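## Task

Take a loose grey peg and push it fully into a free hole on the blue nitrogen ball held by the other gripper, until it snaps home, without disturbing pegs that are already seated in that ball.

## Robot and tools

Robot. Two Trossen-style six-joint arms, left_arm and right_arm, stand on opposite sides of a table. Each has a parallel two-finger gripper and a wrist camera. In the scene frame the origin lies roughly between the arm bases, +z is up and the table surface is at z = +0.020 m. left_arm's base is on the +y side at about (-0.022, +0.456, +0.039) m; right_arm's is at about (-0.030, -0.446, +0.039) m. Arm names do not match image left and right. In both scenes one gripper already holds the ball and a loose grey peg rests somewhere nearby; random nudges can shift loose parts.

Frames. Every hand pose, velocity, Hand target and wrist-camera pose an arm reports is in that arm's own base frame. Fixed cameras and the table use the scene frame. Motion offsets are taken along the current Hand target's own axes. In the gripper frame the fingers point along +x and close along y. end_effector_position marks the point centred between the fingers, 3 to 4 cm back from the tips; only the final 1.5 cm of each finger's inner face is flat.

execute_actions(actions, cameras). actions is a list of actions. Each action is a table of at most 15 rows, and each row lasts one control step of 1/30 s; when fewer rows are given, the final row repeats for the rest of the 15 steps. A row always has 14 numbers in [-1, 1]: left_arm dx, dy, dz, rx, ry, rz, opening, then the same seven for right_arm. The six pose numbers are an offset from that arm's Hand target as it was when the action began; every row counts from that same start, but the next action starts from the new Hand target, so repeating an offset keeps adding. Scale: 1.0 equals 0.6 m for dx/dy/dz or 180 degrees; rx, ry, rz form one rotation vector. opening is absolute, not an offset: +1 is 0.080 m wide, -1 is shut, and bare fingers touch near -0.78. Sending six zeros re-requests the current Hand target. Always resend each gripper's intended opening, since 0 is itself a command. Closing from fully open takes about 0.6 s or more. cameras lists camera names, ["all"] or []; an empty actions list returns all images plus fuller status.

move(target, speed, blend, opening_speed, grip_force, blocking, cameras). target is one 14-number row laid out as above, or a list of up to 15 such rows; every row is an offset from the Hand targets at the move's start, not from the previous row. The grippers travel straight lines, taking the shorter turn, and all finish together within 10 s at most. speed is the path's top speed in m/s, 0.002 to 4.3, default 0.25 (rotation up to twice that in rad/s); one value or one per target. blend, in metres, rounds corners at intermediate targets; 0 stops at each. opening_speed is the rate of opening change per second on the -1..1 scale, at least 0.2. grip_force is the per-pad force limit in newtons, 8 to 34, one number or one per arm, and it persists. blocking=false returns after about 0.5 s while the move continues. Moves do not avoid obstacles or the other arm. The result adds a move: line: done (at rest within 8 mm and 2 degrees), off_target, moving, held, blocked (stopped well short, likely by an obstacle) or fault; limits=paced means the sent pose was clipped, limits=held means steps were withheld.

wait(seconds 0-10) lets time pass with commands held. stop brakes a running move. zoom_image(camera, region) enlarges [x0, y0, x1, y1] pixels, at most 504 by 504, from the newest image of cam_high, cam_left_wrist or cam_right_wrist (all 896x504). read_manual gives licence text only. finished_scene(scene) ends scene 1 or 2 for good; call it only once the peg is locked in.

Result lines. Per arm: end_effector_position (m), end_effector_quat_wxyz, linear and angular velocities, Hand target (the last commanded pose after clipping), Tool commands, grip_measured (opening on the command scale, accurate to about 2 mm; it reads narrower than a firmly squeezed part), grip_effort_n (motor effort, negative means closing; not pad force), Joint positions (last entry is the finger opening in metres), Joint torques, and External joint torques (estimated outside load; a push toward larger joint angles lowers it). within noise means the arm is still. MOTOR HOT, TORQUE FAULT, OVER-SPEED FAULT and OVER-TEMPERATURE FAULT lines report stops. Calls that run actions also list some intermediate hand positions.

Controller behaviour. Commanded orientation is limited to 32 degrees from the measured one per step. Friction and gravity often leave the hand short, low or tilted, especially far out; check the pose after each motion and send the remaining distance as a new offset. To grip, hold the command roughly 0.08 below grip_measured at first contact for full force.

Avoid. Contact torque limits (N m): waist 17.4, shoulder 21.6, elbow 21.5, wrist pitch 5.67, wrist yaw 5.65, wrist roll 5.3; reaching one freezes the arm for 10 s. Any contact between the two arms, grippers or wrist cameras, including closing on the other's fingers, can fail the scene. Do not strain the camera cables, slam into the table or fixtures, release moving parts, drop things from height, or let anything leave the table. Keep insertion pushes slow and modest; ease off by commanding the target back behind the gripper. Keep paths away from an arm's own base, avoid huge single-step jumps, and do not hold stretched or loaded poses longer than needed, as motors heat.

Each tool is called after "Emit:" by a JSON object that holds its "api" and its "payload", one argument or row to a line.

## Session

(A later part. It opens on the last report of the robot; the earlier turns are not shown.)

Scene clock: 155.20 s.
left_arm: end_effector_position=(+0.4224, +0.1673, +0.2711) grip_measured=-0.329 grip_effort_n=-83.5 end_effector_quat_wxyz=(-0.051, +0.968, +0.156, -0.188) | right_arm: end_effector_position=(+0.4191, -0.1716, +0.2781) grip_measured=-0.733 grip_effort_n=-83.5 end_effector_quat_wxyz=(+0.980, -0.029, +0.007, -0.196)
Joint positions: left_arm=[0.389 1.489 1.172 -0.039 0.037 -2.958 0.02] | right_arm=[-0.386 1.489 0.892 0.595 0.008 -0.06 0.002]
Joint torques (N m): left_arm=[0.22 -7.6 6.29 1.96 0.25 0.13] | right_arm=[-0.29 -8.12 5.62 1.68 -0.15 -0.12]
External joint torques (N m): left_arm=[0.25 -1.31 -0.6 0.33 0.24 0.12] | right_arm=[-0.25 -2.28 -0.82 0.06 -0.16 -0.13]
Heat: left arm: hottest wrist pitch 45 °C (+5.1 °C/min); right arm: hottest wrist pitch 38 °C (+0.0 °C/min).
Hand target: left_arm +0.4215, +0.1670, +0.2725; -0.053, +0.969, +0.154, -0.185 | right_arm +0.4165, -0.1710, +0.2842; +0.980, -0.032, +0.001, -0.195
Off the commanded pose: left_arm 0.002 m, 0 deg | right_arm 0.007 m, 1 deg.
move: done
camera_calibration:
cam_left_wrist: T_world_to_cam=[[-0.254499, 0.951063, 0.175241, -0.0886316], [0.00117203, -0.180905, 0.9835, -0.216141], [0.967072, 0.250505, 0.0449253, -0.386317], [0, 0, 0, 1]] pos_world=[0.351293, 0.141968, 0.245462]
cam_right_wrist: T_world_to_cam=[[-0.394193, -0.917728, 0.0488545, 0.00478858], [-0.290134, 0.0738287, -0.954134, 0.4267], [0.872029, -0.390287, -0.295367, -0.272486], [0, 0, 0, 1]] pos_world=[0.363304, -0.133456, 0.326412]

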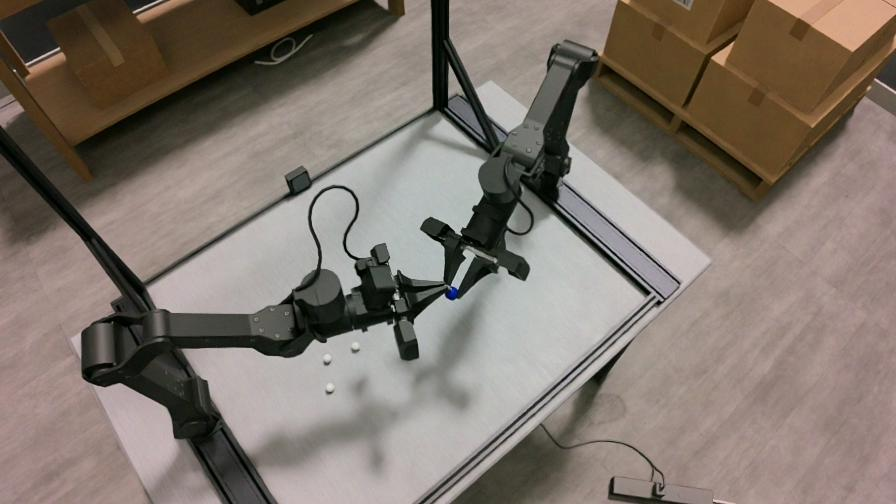

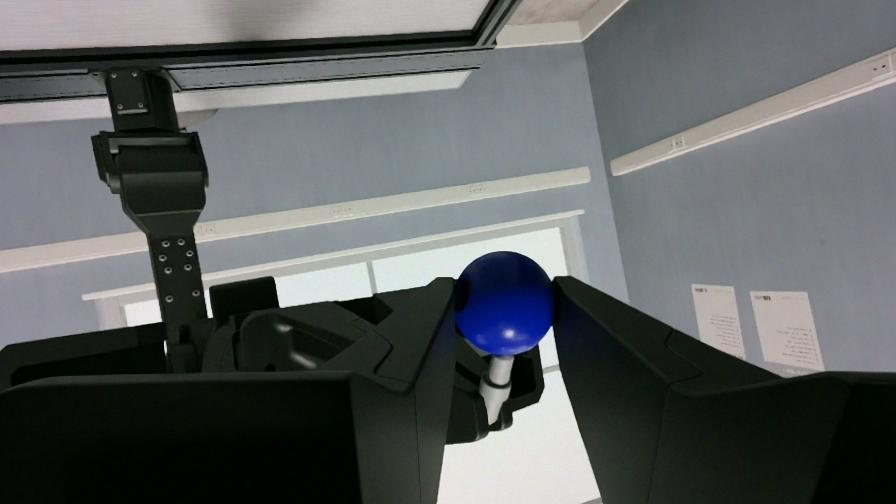

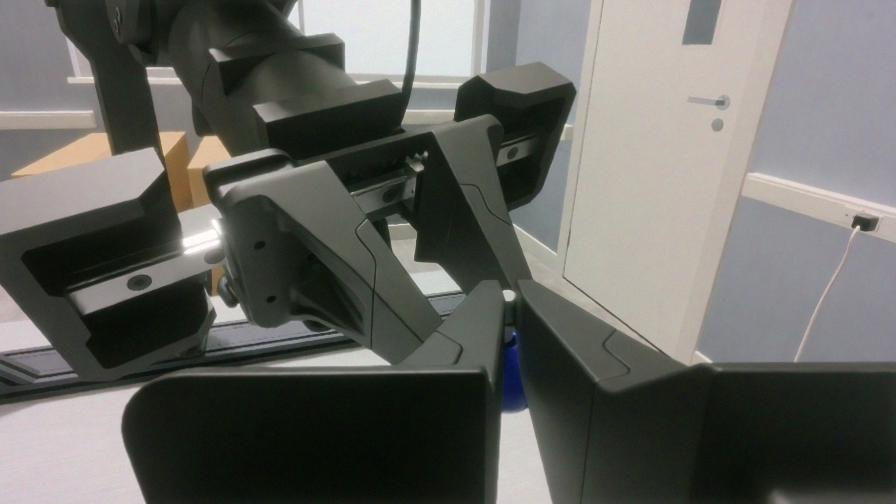

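Emit:
{"api": "move", "payload": {
  "target": [-0.0038,0.0017,-0.0161,0,0,0,-0.465,0.0113,-0.0008,-0.0392,0,0.0067,0,-0.9],
  "speed": 0.02,
  "cameras": ["all"]
}}

Emit:
{"api": "zoom_image", "payload": {
  "camera": "cam_high",
  "region": [440, 275, 460, 295]
}}

Emit:
{"api": "zoom_image", "payload": {
  "camera": "cam_left_wrist",
  "region": [424, 304, 584, 464]
}}

Emit:
{"api": "zoom_image", "payload": {
  "camera": "cam_right_wrist",
  "region": [468, 290, 558, 380]
}}

Scene clock: 158.07 s.
left_arm: end_effector_position=(+0.4204, +0.1665, +0.2670) grip_measured=-0.329 grip_effort_n=-83.5 end_effector_quat_wxyz=(-0.048, +0.966, +0.154, -0.202) | right_arm: end_effector_position=(+0.4212, -0.1740, +0.2720) grip_measured=-0.733 grip_effort_n=-83.5 end_effector_quat_wxyz=(+0.980, -0.031, -0.002, -0.196)
Joint positions: left_arm=[0.389 1.489 1.179 -0.075 0.037 -2.958 0.02] | right_arm=[-0.391 1.515 0.874 0.657 0.003 -0.06 0.002]
Joint torques (N m): left_arm=[-0.63 -7.62 9.91 1.88 -0.04 0.04] | right_arm=[-0.3 -4.83 4.37 1.78 -0.08 -0.11]
External joint torques (N m): left_arm=[-0.64 -1.52 3.19 0.31 -0.04 0.03] | right_arm=[-0.26 1.15 -2 0.15 -0.08 -0.12]
Heat: left arm: hottest wrist pitch 45 °C (+5.1 °C/min); right arm: hottest wrist pitch 38 °C (-1.0 °C/min).
Hand target: left_arm +0.4234, +0.1649, +0.2820; -0.053, +0.969, +0.154, -0.185 | right_arm +0.4222, -0.1755, +0.2608; +0.980, -0.030, +0.011, -0.196
Off the commanded pose: left_arm 0.015 m, 2 deg | right_arm 0.011 m, 1 deg.
move: off_target (left_arm, right_arm)
camera_calibration:
cam_left_wrist: T_world_to_cam=[[-0.249885, 0.952968, 0.171492, -0.0889171], [0.0275376, -0.170045, 0.985051, -0.225612], [0.967884, 0.250872, 0.0162492, -0.37674], [0, 0, 0, 1]] pos_world=[0.348635, 0.140885, 0.24361]
cam_right_wrist: T_world_to_cam=[[-0.39422, -0.917733, 0.0485482, 0.00382848], [-0.274689, 0.0672545, -0.959178, 0.415506], [0.877004, -0.391463, -0.278604, -0.283906], [0, 0, 0, 1]] pos_world=[0.364631, -0.13557, 0.319261]

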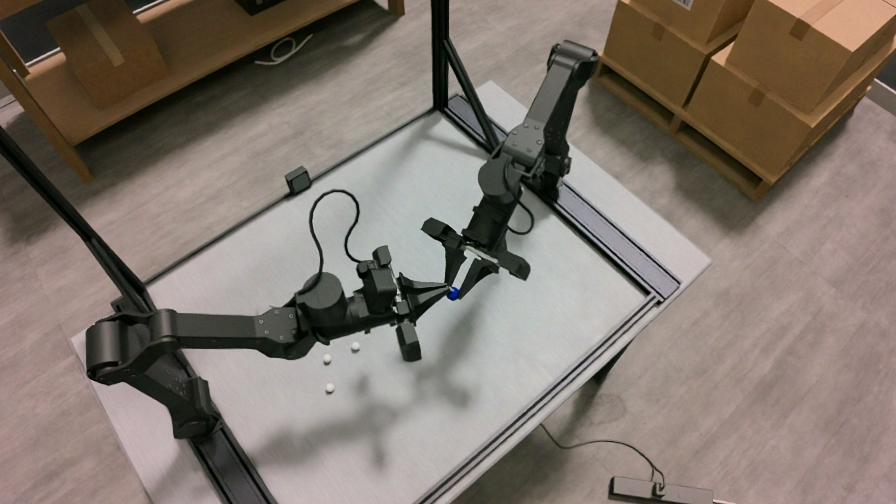

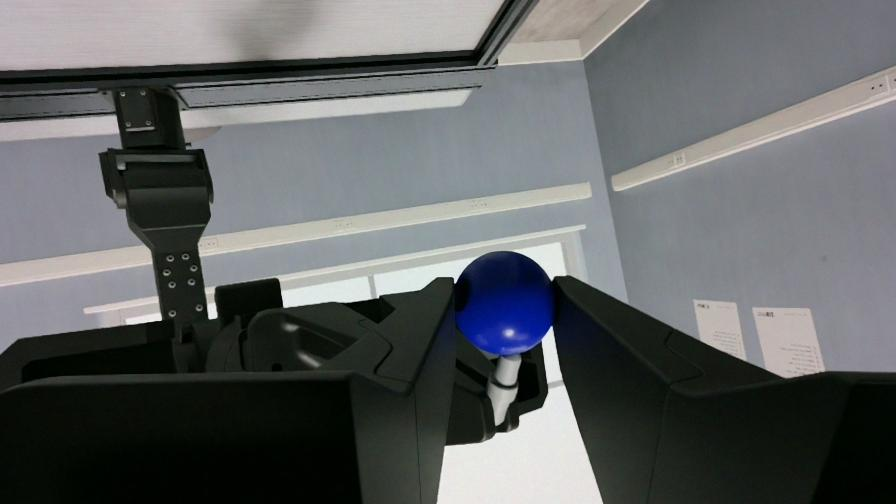

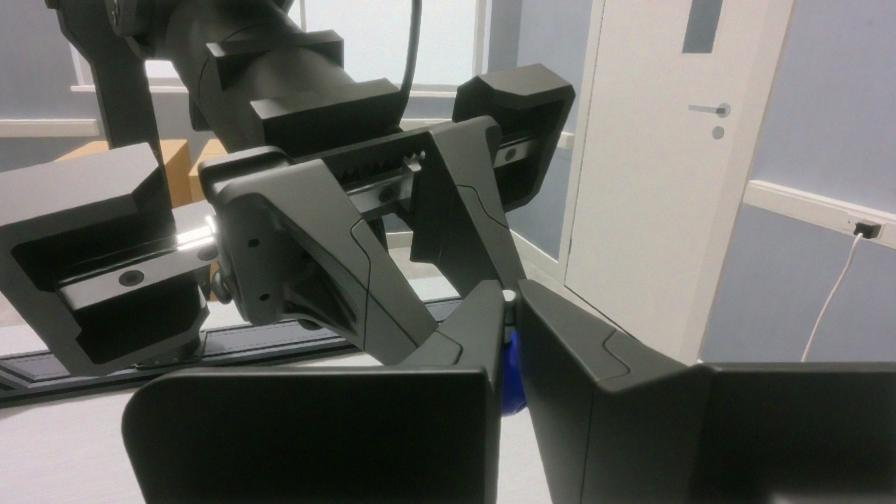

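Scaled by 25.200 from the camera's 896x504 image, which has a finer 1280x720 frame.

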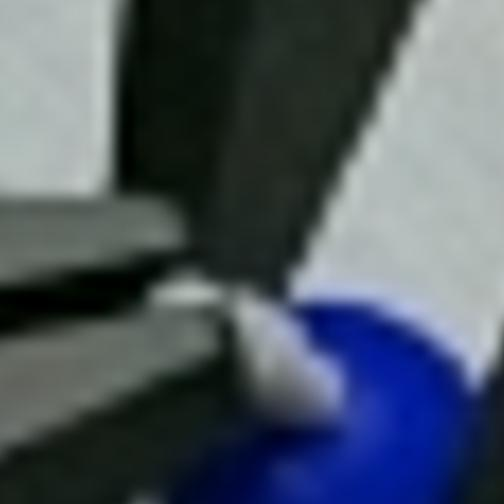

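Scaled by 3.150 from the camera's 896x504 image, which has a finer 1280x720 frame.

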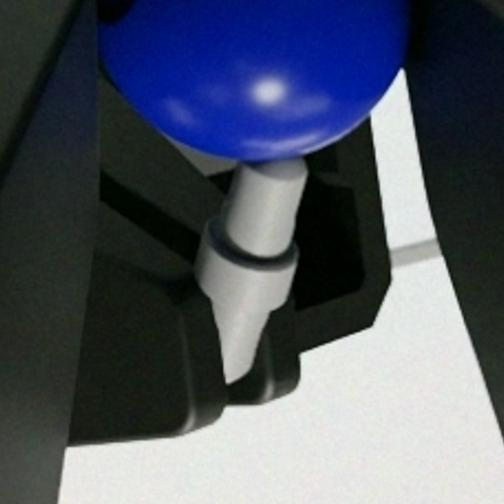

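Scaled by 5.600 from the camera's 896x504 image, which has a finer 1280x720 frame.

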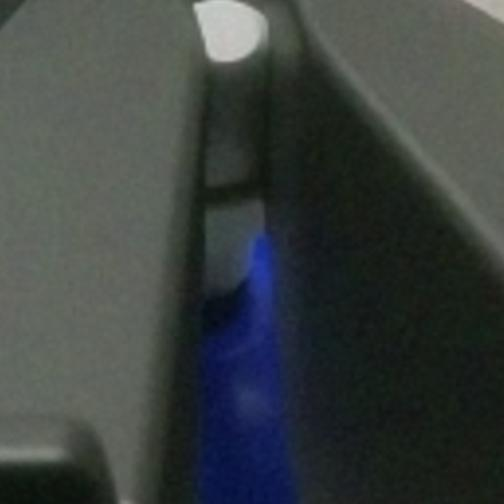

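Emit:
{"api": "move", "payload": {
  "target": [0.0038,-0.0017,0.0161,0,0,0,-0.465,-0.0080,0.0035,0.0300,0,0,0,-0.9],
  "speed": 0.03,
  "cameras": ["all"]
}}

Scene clock: 163.23 s.
left_arm: end_effector_position=(+0.4220, +0.1673, +0.2701) grip_measured=-0.329 grip_effort_n=-83.5 end_effector_quat_wxyz=(-0.051, +0.968, +0.156, -0.191) | right_arm: end_effector_position=(+0.4193, -0.1725, +0.2733) grip_measured=-0.733 grip_effort_n=-83.5 end_effector_quat_wxyz=(+0.980, -0.028, +0.015, -0.197)
Joint positions: left_arm=[0.389 1.489 1.172 -0.045 0.036 -2.958 0.02] | right_arm=[-0.387 1.492 0.89 0.584 0.01 -0.06 0.002]
Joint torques (N m): left_arm=[0.22 -7.61 6.26 2.31 0.28 0.13] | right_arm=[0.39 -7.5 6.39 1.31 0.04 -0.11]
External joint torques (N m): left_arm=[0.18 -1.48 -0.5 0.72 0.28 0.13] | right_arm=[0.41 -1.74 0.04 -0.28 0.03 -0.12]
Heat: left arm: hottest wrist pitch 45 °C (+5.1 °C/min); right arm: hottest wrist pitch 39 °C (-1.0 °C/min).
Hand target: left_arm +0.4215, +0.1670, +0.2725; -0.053, +0.969, +0.154, -0.185 | right_arm +0.4191, -0.1709, +0.2789; +0.980, -0.031, +0.011, -0.196
Off the commanded pose: left_arm 0.002 m, 1 deg | right_arm 0.006 m, 1 deg.
move: done
camera_calibration:
cam_left_wrist: T_world_to_cam=[[-0.254344, 0.951164, 0.174916, -0.0885478], [0.00587059, -0.179342, 0.983769, -0.217495], [0.967096, 0.251242, 0.0400306, -0.384703], [0, 0, 0, 1]] pos_world=[0.3508, 0.141871, 0.244854]
cam_right_wrist: T_world_to_cam=[[-0.395488, -0.917133, 0.0495532, 0.00481497], [-0.304575, 0.0800584, -0.949118, 0.428082], [0.8665, -0.390458, -0.310998, -0.267852], [0, 0, 0, 1]] pos_world=[0.364381, -0.13444, 0.32276]

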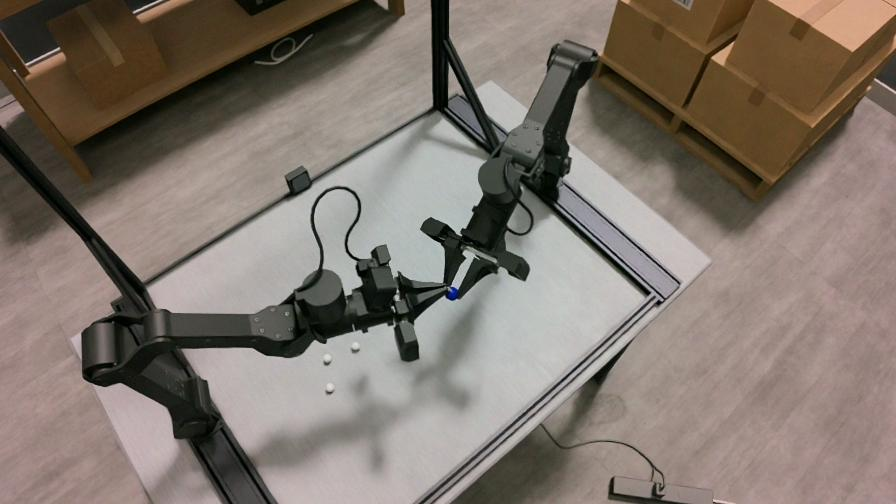

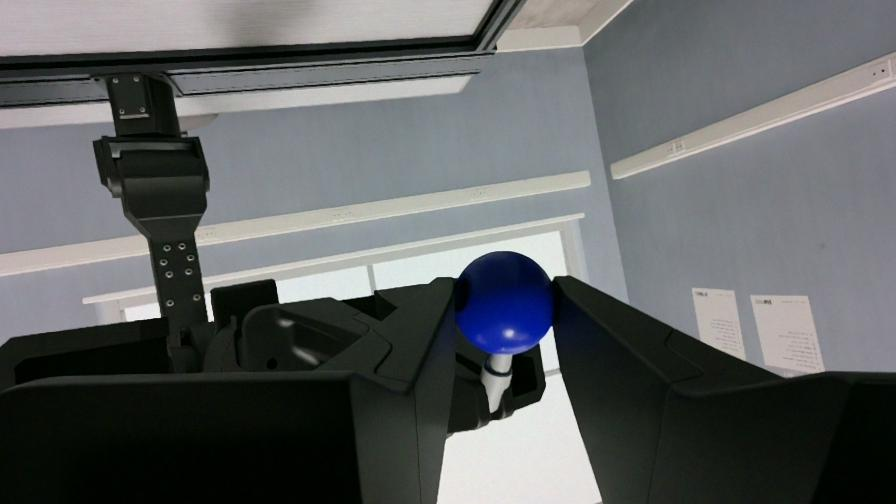

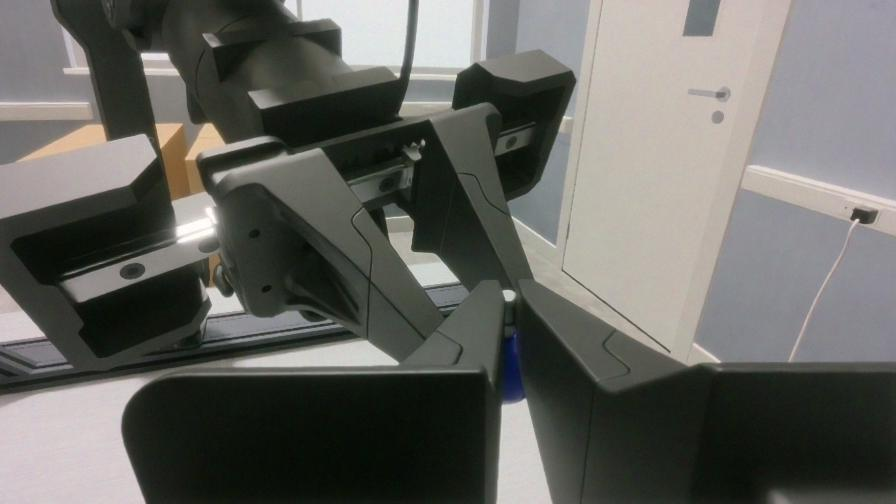

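Emit:
{"api": "zoom_image", "payload": {
  "camera": "cam_left_wrist",
  "region": [424, 304, 584, 464]
}}

Emit:
{"api": "zoom_image", "payload": {
  "camera": "cam_right_wrist",
  "region": [468, 290, 558, 380]
}}

Scaled by 3.150 from the camera's 896x504 image, which has a finer 1280x720 frame.

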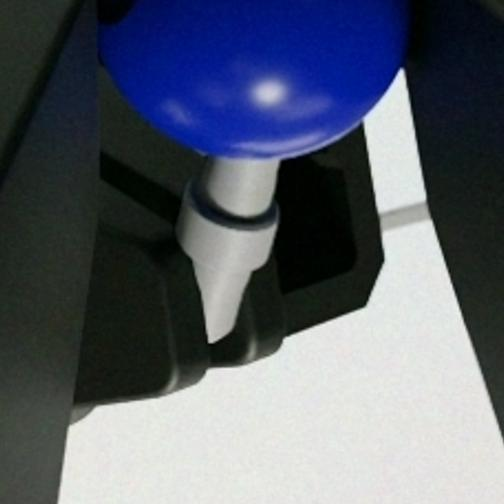

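Scaled by 5.600 from the camera's 896x504 image, which has a finer 1280x720 frame.

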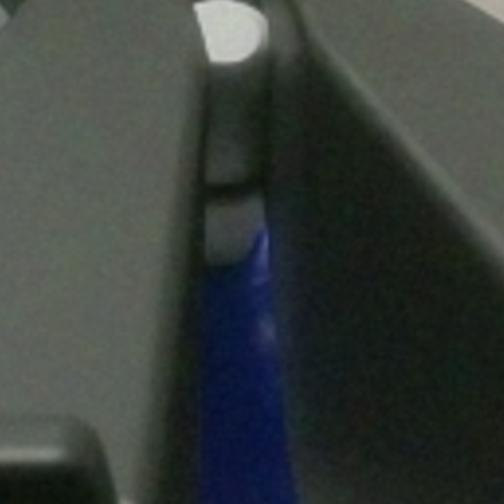

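Emit:
{"api": "zoom_image", "payload": {
  "camera": "cam_high",
  "region": [430, 270, 470, 310]
}}

Emit:
{"api": "zoom_image", "payload": {
  "camera": "cam_right_wrist",
  "region": [448, 260, 588, 420]
}}

Scaled by 12.600 from the camera's 896x504 image, which has a finer 1280x720 frame.

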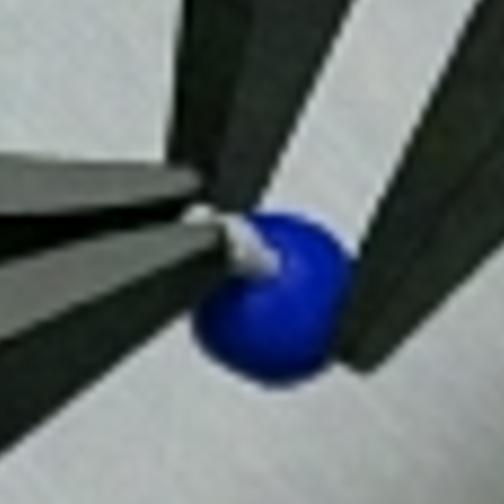

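Scaled by 3.150 from the camera's 896x504 image, which has a finer 1280x720 frame.

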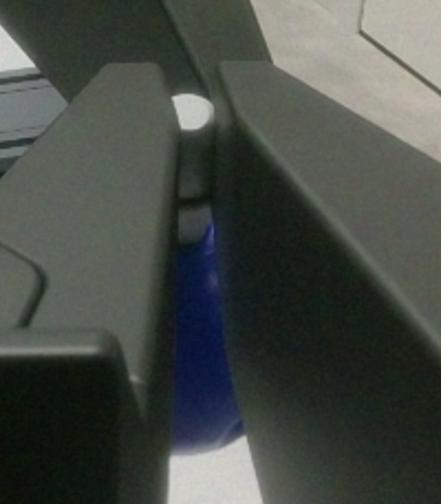

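Emit:
{"api": "move", "payload": {
  "target": [0,0,0,0,0,0,-0.465,-0.0016,0.0005,0.0115,0,0,0,-0.9],
  "speed": 0.03,
  "cameras": ["all"]
}}

Emit:
{"api": "zoom_image", "payload": {
  "camera": "cam_right_wrist",
  "region": [468, 290, 558, 380]
}}

Emit:
{"api": "zoom_image", "payload": {
  "camera": "cam_left_wrist",
  "region": [424, 304, 584, 464]
}}

Emit:
{"api": "zoom_image", "payload": {
  "camera": "cam_high",
  "region": [430, 270, 470, 310]
}}

Scene clock: 169.90 s.
left_arm: end_effector_position=(+0.4223, +0.1672, +0.2709) grip_measured=-0.329 grip_effort_n=-83.5 end_effector_quat_wxyz=(-0.051, +0.968, +0.156, -0.189) | right_arm: end_effector_position=(+0.4191, -0.1719, +0.2756) grip_measured=-0.733 grip_effort_n=-83.5 end_effector_quat_wxyz=(+0.980, -0.027, +0.021, -0.197)
Joint positions: left_arm=[0.389 1.489 1.172 -0.041 0.037 -2.958 0.02] | right_arm=[-0.385 1.484 0.903 0.551 0.012 -0.06 0.002]
Joint torques (N m): left_arm=[0.22 -7.62 6.27 2.08 0.24 0.13] | right_arm=[0.37 -8.03 7 1.57 0.02 -0.12]
External joint torques (N m): left_arm=[0.2 -1.44 -0.52 0.47 0.24 0.13] | right_arm=[0.35 -2.16 0.5 -0.07 0.03 -0.12]
Heat: left arm: hottest wrist pitch 45 °C (+4.0 °C/min); right arm: hottest wrist pitch 39 °C (-1.0 °C/min).
Hand target: left_arm +0.4216, +0.1670, +0.2726; -0.053, +0.969, +0.154, -0.185 | right_arm +0.4186, -0.1698, +0.2855; +0.980, -0.030, +0.011, -0.196
Off the commanded pose: left_arm 0.002 m, 1 deg | right_arm 0.010 m, 1 deg.
move: off_target (right_arm)
camera_calibration:
cam_left_wrist: T_world_to_cam=[[-0.254018, 0.951254, 0.174903, -0.0886569], [0.00207255, -0.180298, 0.98361, -0.216488], [0.967197, 0.250217, 0.0438274, -0.385927], [0, 0, 0, 1]] pos_world=[0.351196, 0.141868, 0.24536]
cam_right_wrist: T_world_to_cam=[[-0.395655, -0.917048, 0.0497995, 0.00514407], [-0.314919, 0.0845337, -0.945347, 0.434159], [0.862718, -0.389714, -0.322242, -0.261852], [0, 0, 0, 1]] pos_world=[0.364664, -0.134031, 0.325795]

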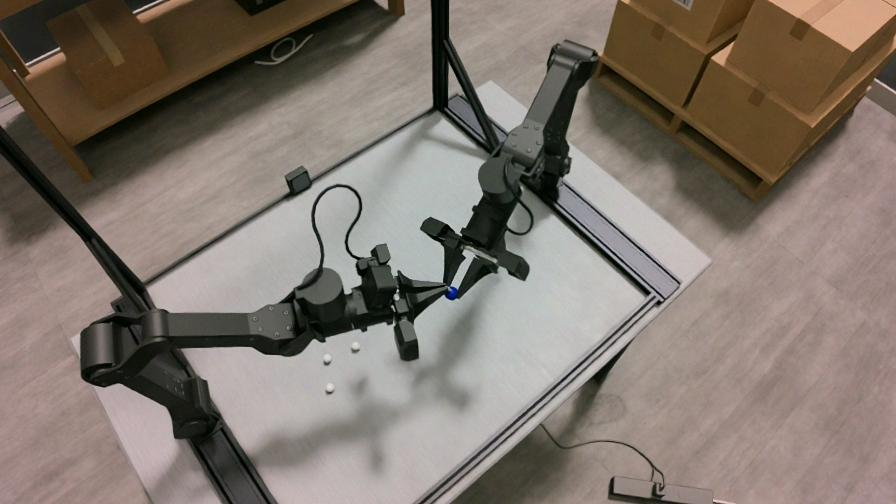

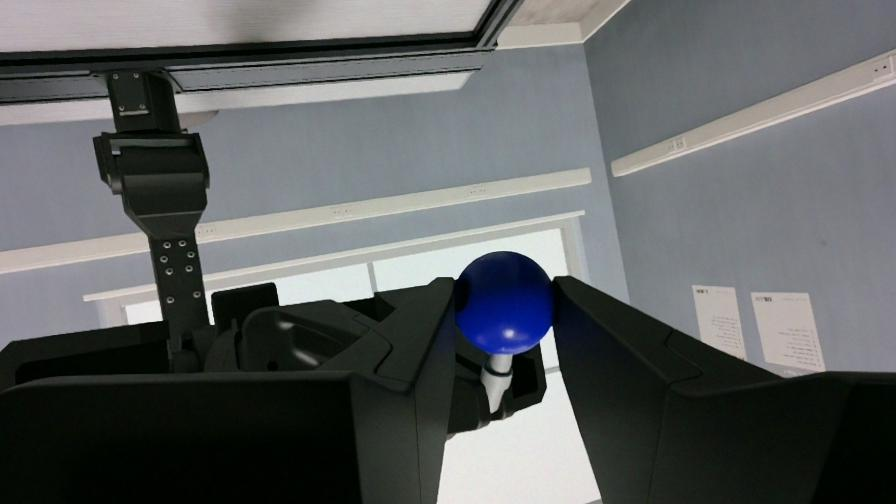

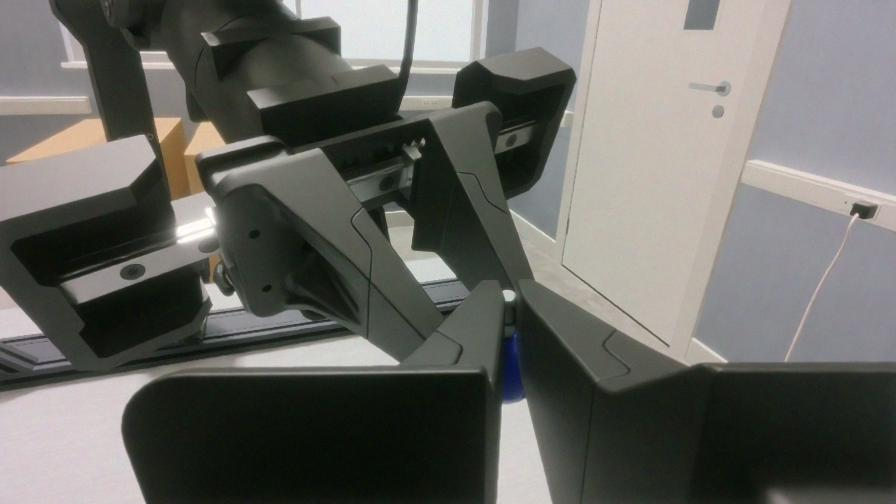

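Scaled by 5.600 from the camera's 896x504 image, which has a finer 1280x720 frame.

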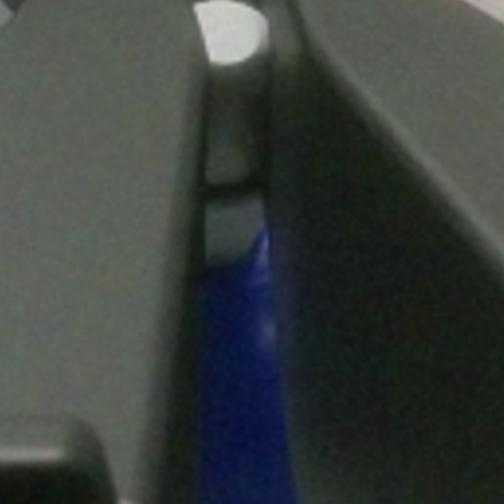

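Scaled by 3.150 from the camera's 896x504 image, which has a finer 1280x720 frame.

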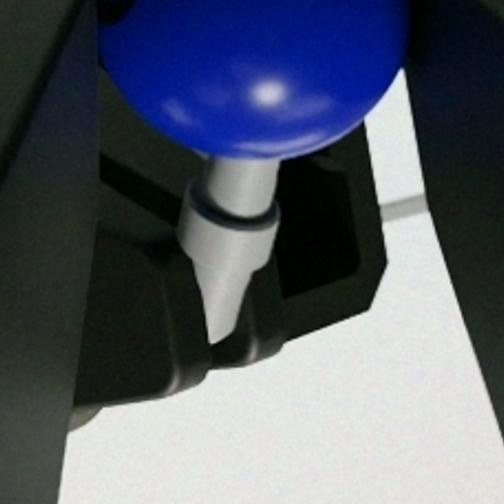

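Scaled by 12.600 from the camera's 896x504 image, which has a finer 1280x720 frame.

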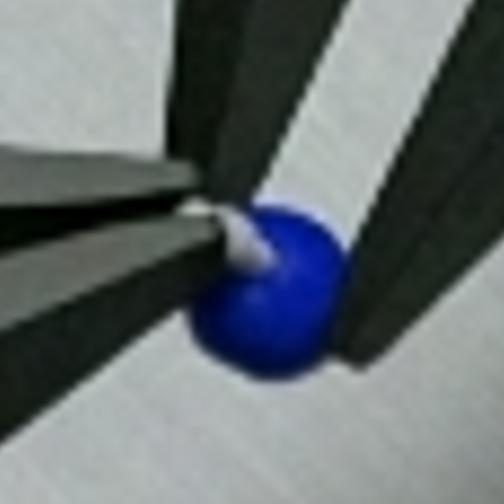

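Emit:
{"api": "move", "payload": {
  "target": [-0.0031,0.0013,-0.0129,0,0,0,-0.465,0.0080,-0.0028,-0.0385,0.0111,0,0,-0.9],
  "speed": 0.03,
  "cameras": ["all"]
}}

Emit:
{"api": "zoom_image", "payload": {
  "camera": "cam_right_wrist",
  "region": [468, 290, 558, 380]
}}

Emit:
{"api": "zoom_image", "payload": {
  "camera": "cam_left_wrist",
  "region": [424, 304, 584, 464]
}}

Emit:
{"api": "zoom_image", "payload": {
  "camera": "cam_high",
  "region": [430, 270, 470, 310]
}}

Scene clock: 174.07 s.
left_arm: end_effector_position=(+0.4207, +0.1665, +0.2667) grip_measured=-0.329 grip_effort_n=-83.5 end_effector_quat_wxyz=(-0.049, +0.966, +0.154, -0.200) | right_arm: end_effector_position=(+0.4209, -0.1730, +0.2722) grip_measured=-0.733 grip_effort_n=-83.5 end_effector_quat_wxyz=(+0.980, -0.018, -0.002, -0.196)
Joint positions: left_arm=[0.389 1.489 1.174 -0.066 0.037 -2.958 0.02] | right_arm=[-0.388 1.511 0.875 0.648 0.006 -0.034 0.002]
Joint torques (N m): left_arm=[-0.42 -7.64 9.63 1.75 0 0.06] | right_arm=[-0.42 -5.06 4.6 1.87 -0.1 0.21]
External joint torques (N m): left_arm=[-0.42 -1.52 2.91 0.18 -0.01 0.05] | right_arm=[-0.34 0.83 -1.74 0.27 -0.12 0.2]
Heat: left arm: hottest wrist pitch 46 °C (+5.1 °C/min); right arm: hottest wrist pitch 39 °C (+0.0 °C/min).
Hand target: left_arm +0.4230, +0.1654, +0.2802; -0.053, +0.969, +0.154, -0.185 | right_arm +0.4217, -0.1744, +0.2626; +0.981, -0.013, +0.007, -0.196
Off the commanded pose: left_arm 0.014 m, 2 deg | right_arm 0.010 m, 1 deg.
move: off_target (left_arm, right_arm)
camera_calibration:
cam_left_wrist: T_world_to_cam=[[-0.250221, 0.952797, 0.17195, -0.0887875], [0.0232967, -0.171624, 0.984887, -0.22318], [0.967908, 0.250445, 0.0207468, -0.378079], [0, 0, 0, 1]] pos_world=[0.348929, 0.140982, 0.242918]
cam_right_wrist: T_world_to_cam=[[-0.394544, -0.918579, 0.0234007, 0.0114688], [-0.269121, 0.091167, -0.958782, 0.417156], [0.878583, -0.384579, -0.283179, -0.281421], [0, 0, 0, 1]] pos_world=[0.364042, -0.135724, 0.320001]

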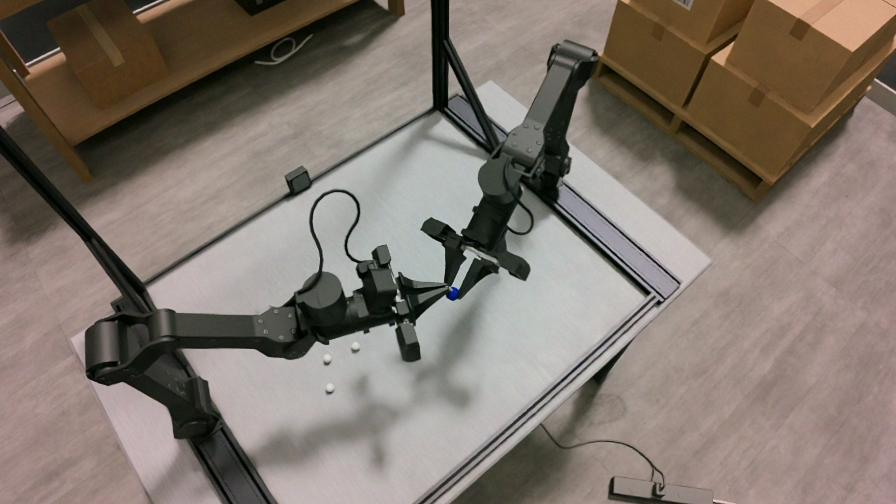

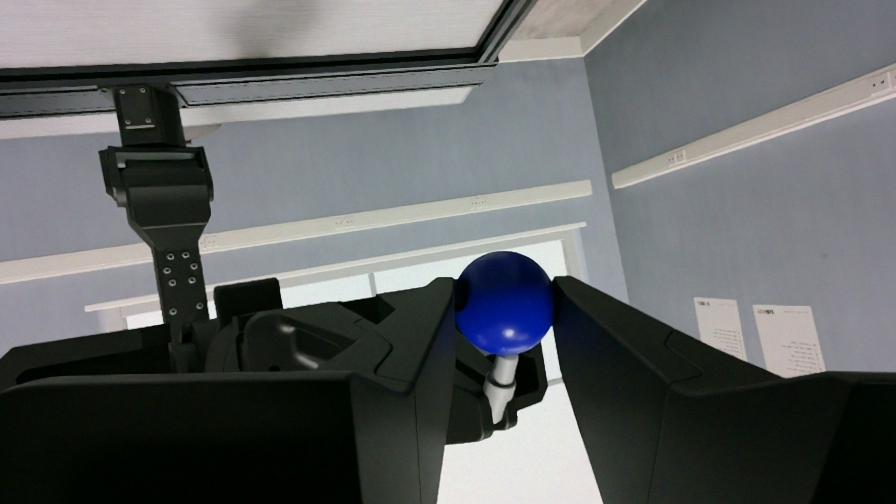

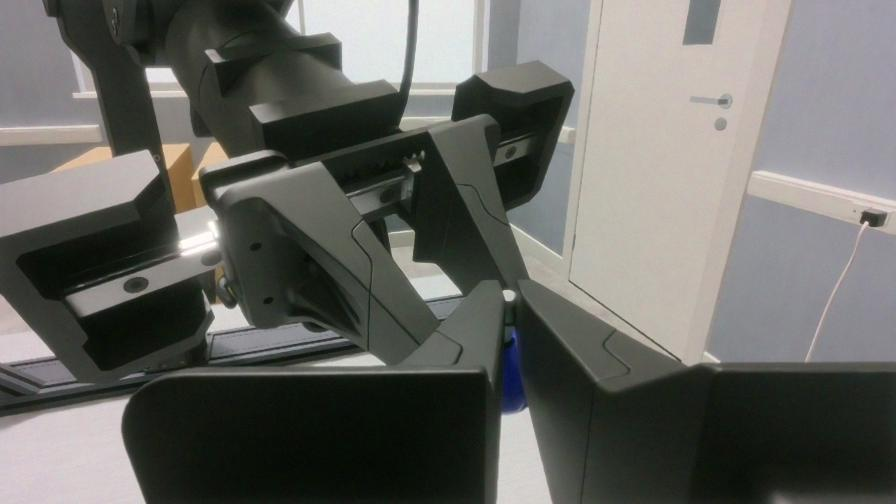

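Scaled by 5.600 from the camera's 896x504 image, which has a finer 1280x720 frame.

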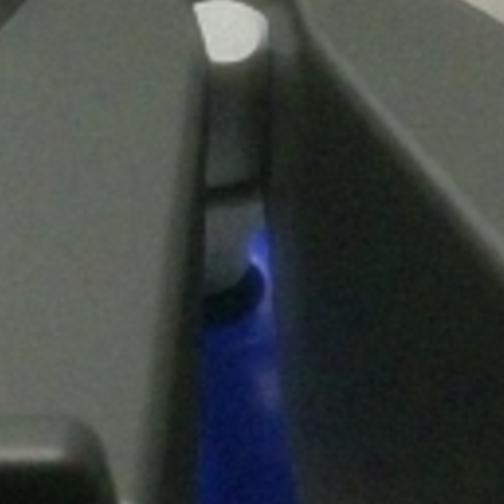

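Scaled by 3.150 from the camera's 896x504 image, which has a finer 1280x720 frame.

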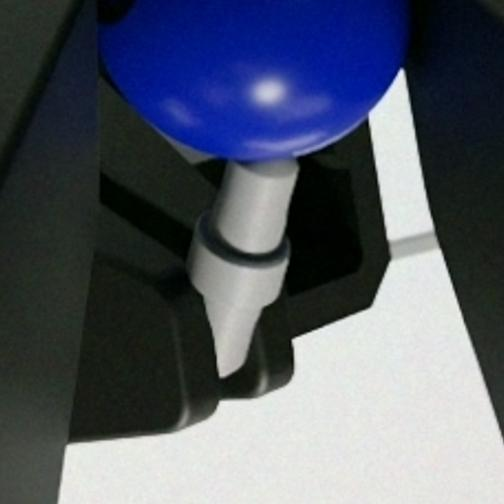

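Scaled by 12.600 from the camera's 896x504 image, which has a finer 1280x720 frame.

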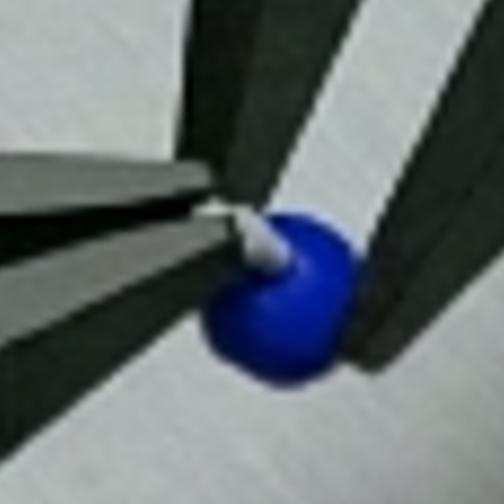

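Emit:
{"api": "move", "payload": {
  "target": [0.0031,-0.0013,0.0129,0,0,0,-0.465,-0.0098,0.0050,0.0270,0,0,0,-0.9],
  "speed": 0.03,
  "cameras": ["all"]
}}

Emit:
{"api": "zoom_image", "payload": {
  "camera": "cam_right_wrist",
  "region": [468, 290, 558, 380]
}}

Emit:
{"api": "zoom_image", "payload": {
  "camera": "cam_left_wrist",
  "region": [424, 304, 584, 464]
}}

Emit:
{"api": "zoom_image", "payload": {
  "camera": "cam_high",
  "region": [430, 270, 470, 310]
}}

Scene clock: 181.47 s.
left_arm: end_effector_position=(+0.4223, +0.1669, +0.2705) grip_measured=-0.329 grip_effort_n=-83.5 end_effector_quat_wxyz=(-0.051, +0.968, +0.155, -0.190) | right_arm: end_effector_position=(+0.4181, -0.1708, +0.2734) grip_measured=-0.733 grip_effort_n=-83.5 end_effector_quat_wxyz=(+0.980, -0.015, +0.012, -0.197)
Joint positions: left_arm=[0.389 1.489 1.172 -0.044 0.039 -2.958 0.02] | right_arm=[-0.384 1.486 0.884 0.583 0.013 -0.034 0.002]
Joint torques (N m): left_arm=[0.21 -7.63 6.23 2.28 0.17 0.13] | right_arm=[0.37 -7.6 6.32 1.28 0.03 0.21]
External joint torques (N m): left_arm=[0.21 -1.44 -0.56 0.68 0.16 0.12] | right_arm=[0.34 -1.76 -0.11 -0.34 0.03 0.2]
Heat: left arm: hottest wrist pitch 46 °C (+5.0 °C/min); right arm: hottest wrist pitch 39 °C (+0.0 °C/min).
Hand target: left_arm +0.4216, +0.1670, +0.2726; -0.053, +0.969, +0.154, -0.185 | right_arm +0.4177, -0.1690, +0.2788; +0.981, -0.013, +0.007, -0.196
Off the commanded pose: left_arm 0.002 m, 1 deg | right_arm 0.006 m, 1 deg.
move: done
camera_calibration:
cam_left_wrist: T_world_to_cam=[[-0.251911, 0.951997, 0.173903, -0.0890798], [0.00396932, -0.17868, 0.983899, -0.217287], [0.967742, 0.248545, 0.0412328, -0.384999], [0, 0, 0, 1]] pos_world=[0.351002, 0.141668, 0.245154]
cam_right_wrist: T_world_to_cam=[[-0.396276, -0.917817, 0.0240386, 0.0130283], [-0.295162, 0.102559, -0.949927, 0.427668], [0.869393, -0.383528, -0.311546, -0.265938], [0, 0, 0, 1]] pos_world=[0.362599, -0.133899, 0.323088]

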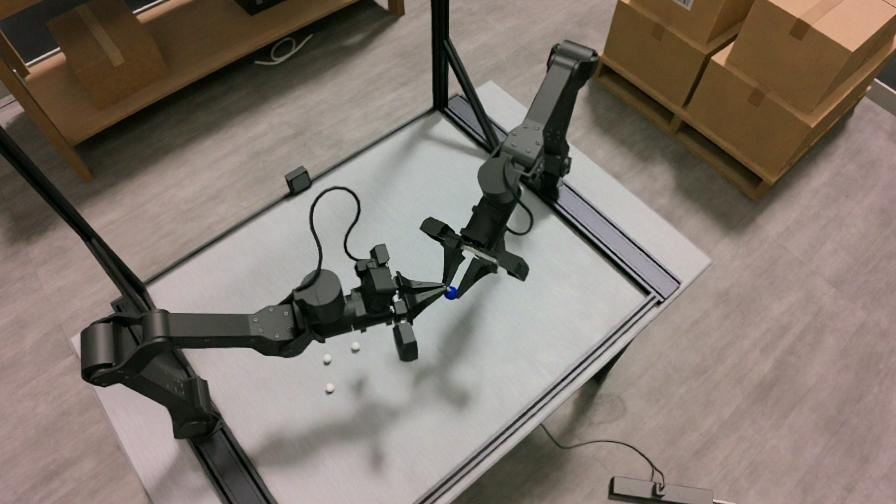

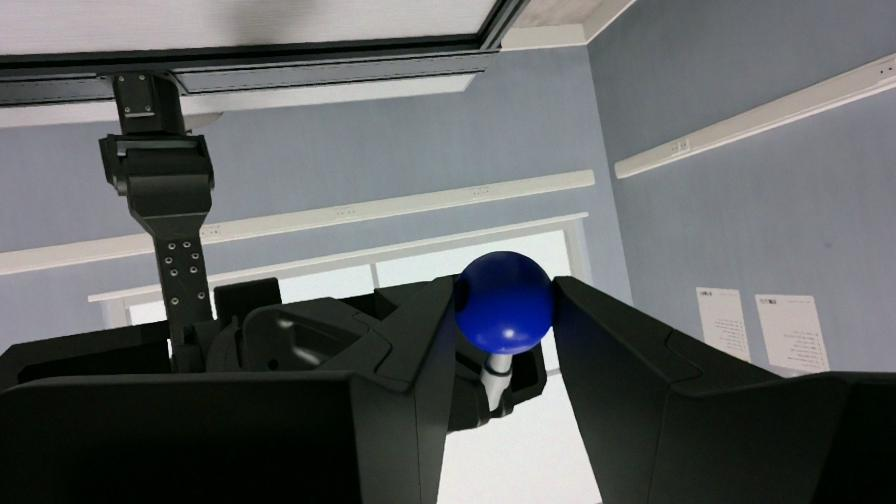

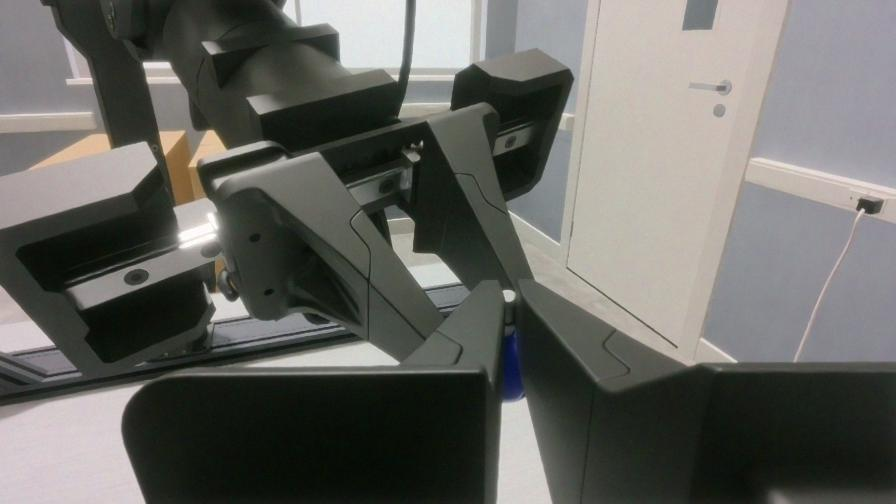

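Scaled by 5.600 from the camera's 896x504 image, which has a finer 1280x720 frame.

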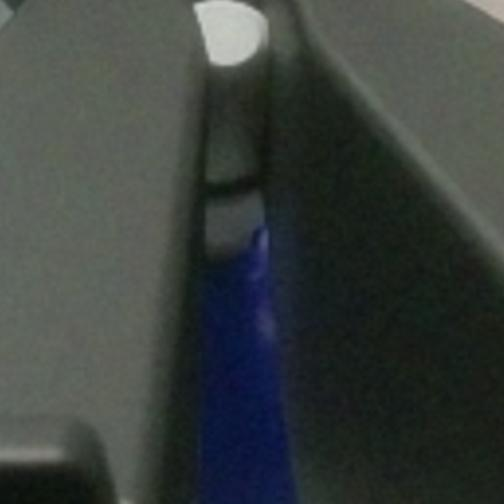

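Scaled by 3.150 from the camera's 896x504 image, which has a finer 1280x720 frame.

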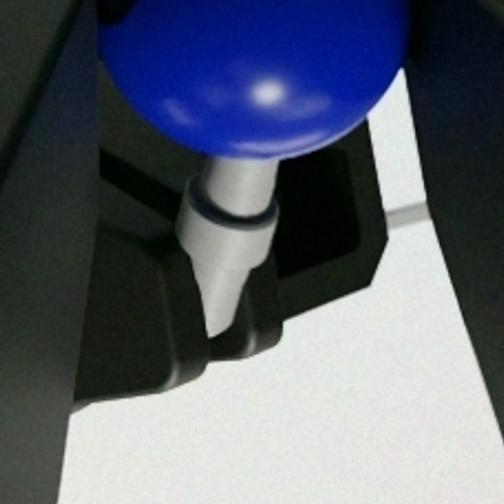

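Scaled by 12.600 from the camera's 896x504 image, which has a finer 1280x720 frame.

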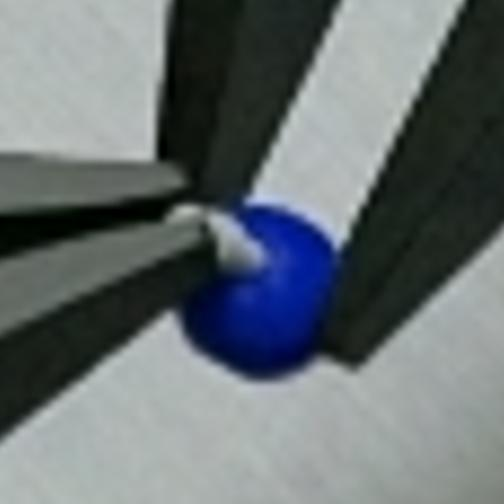

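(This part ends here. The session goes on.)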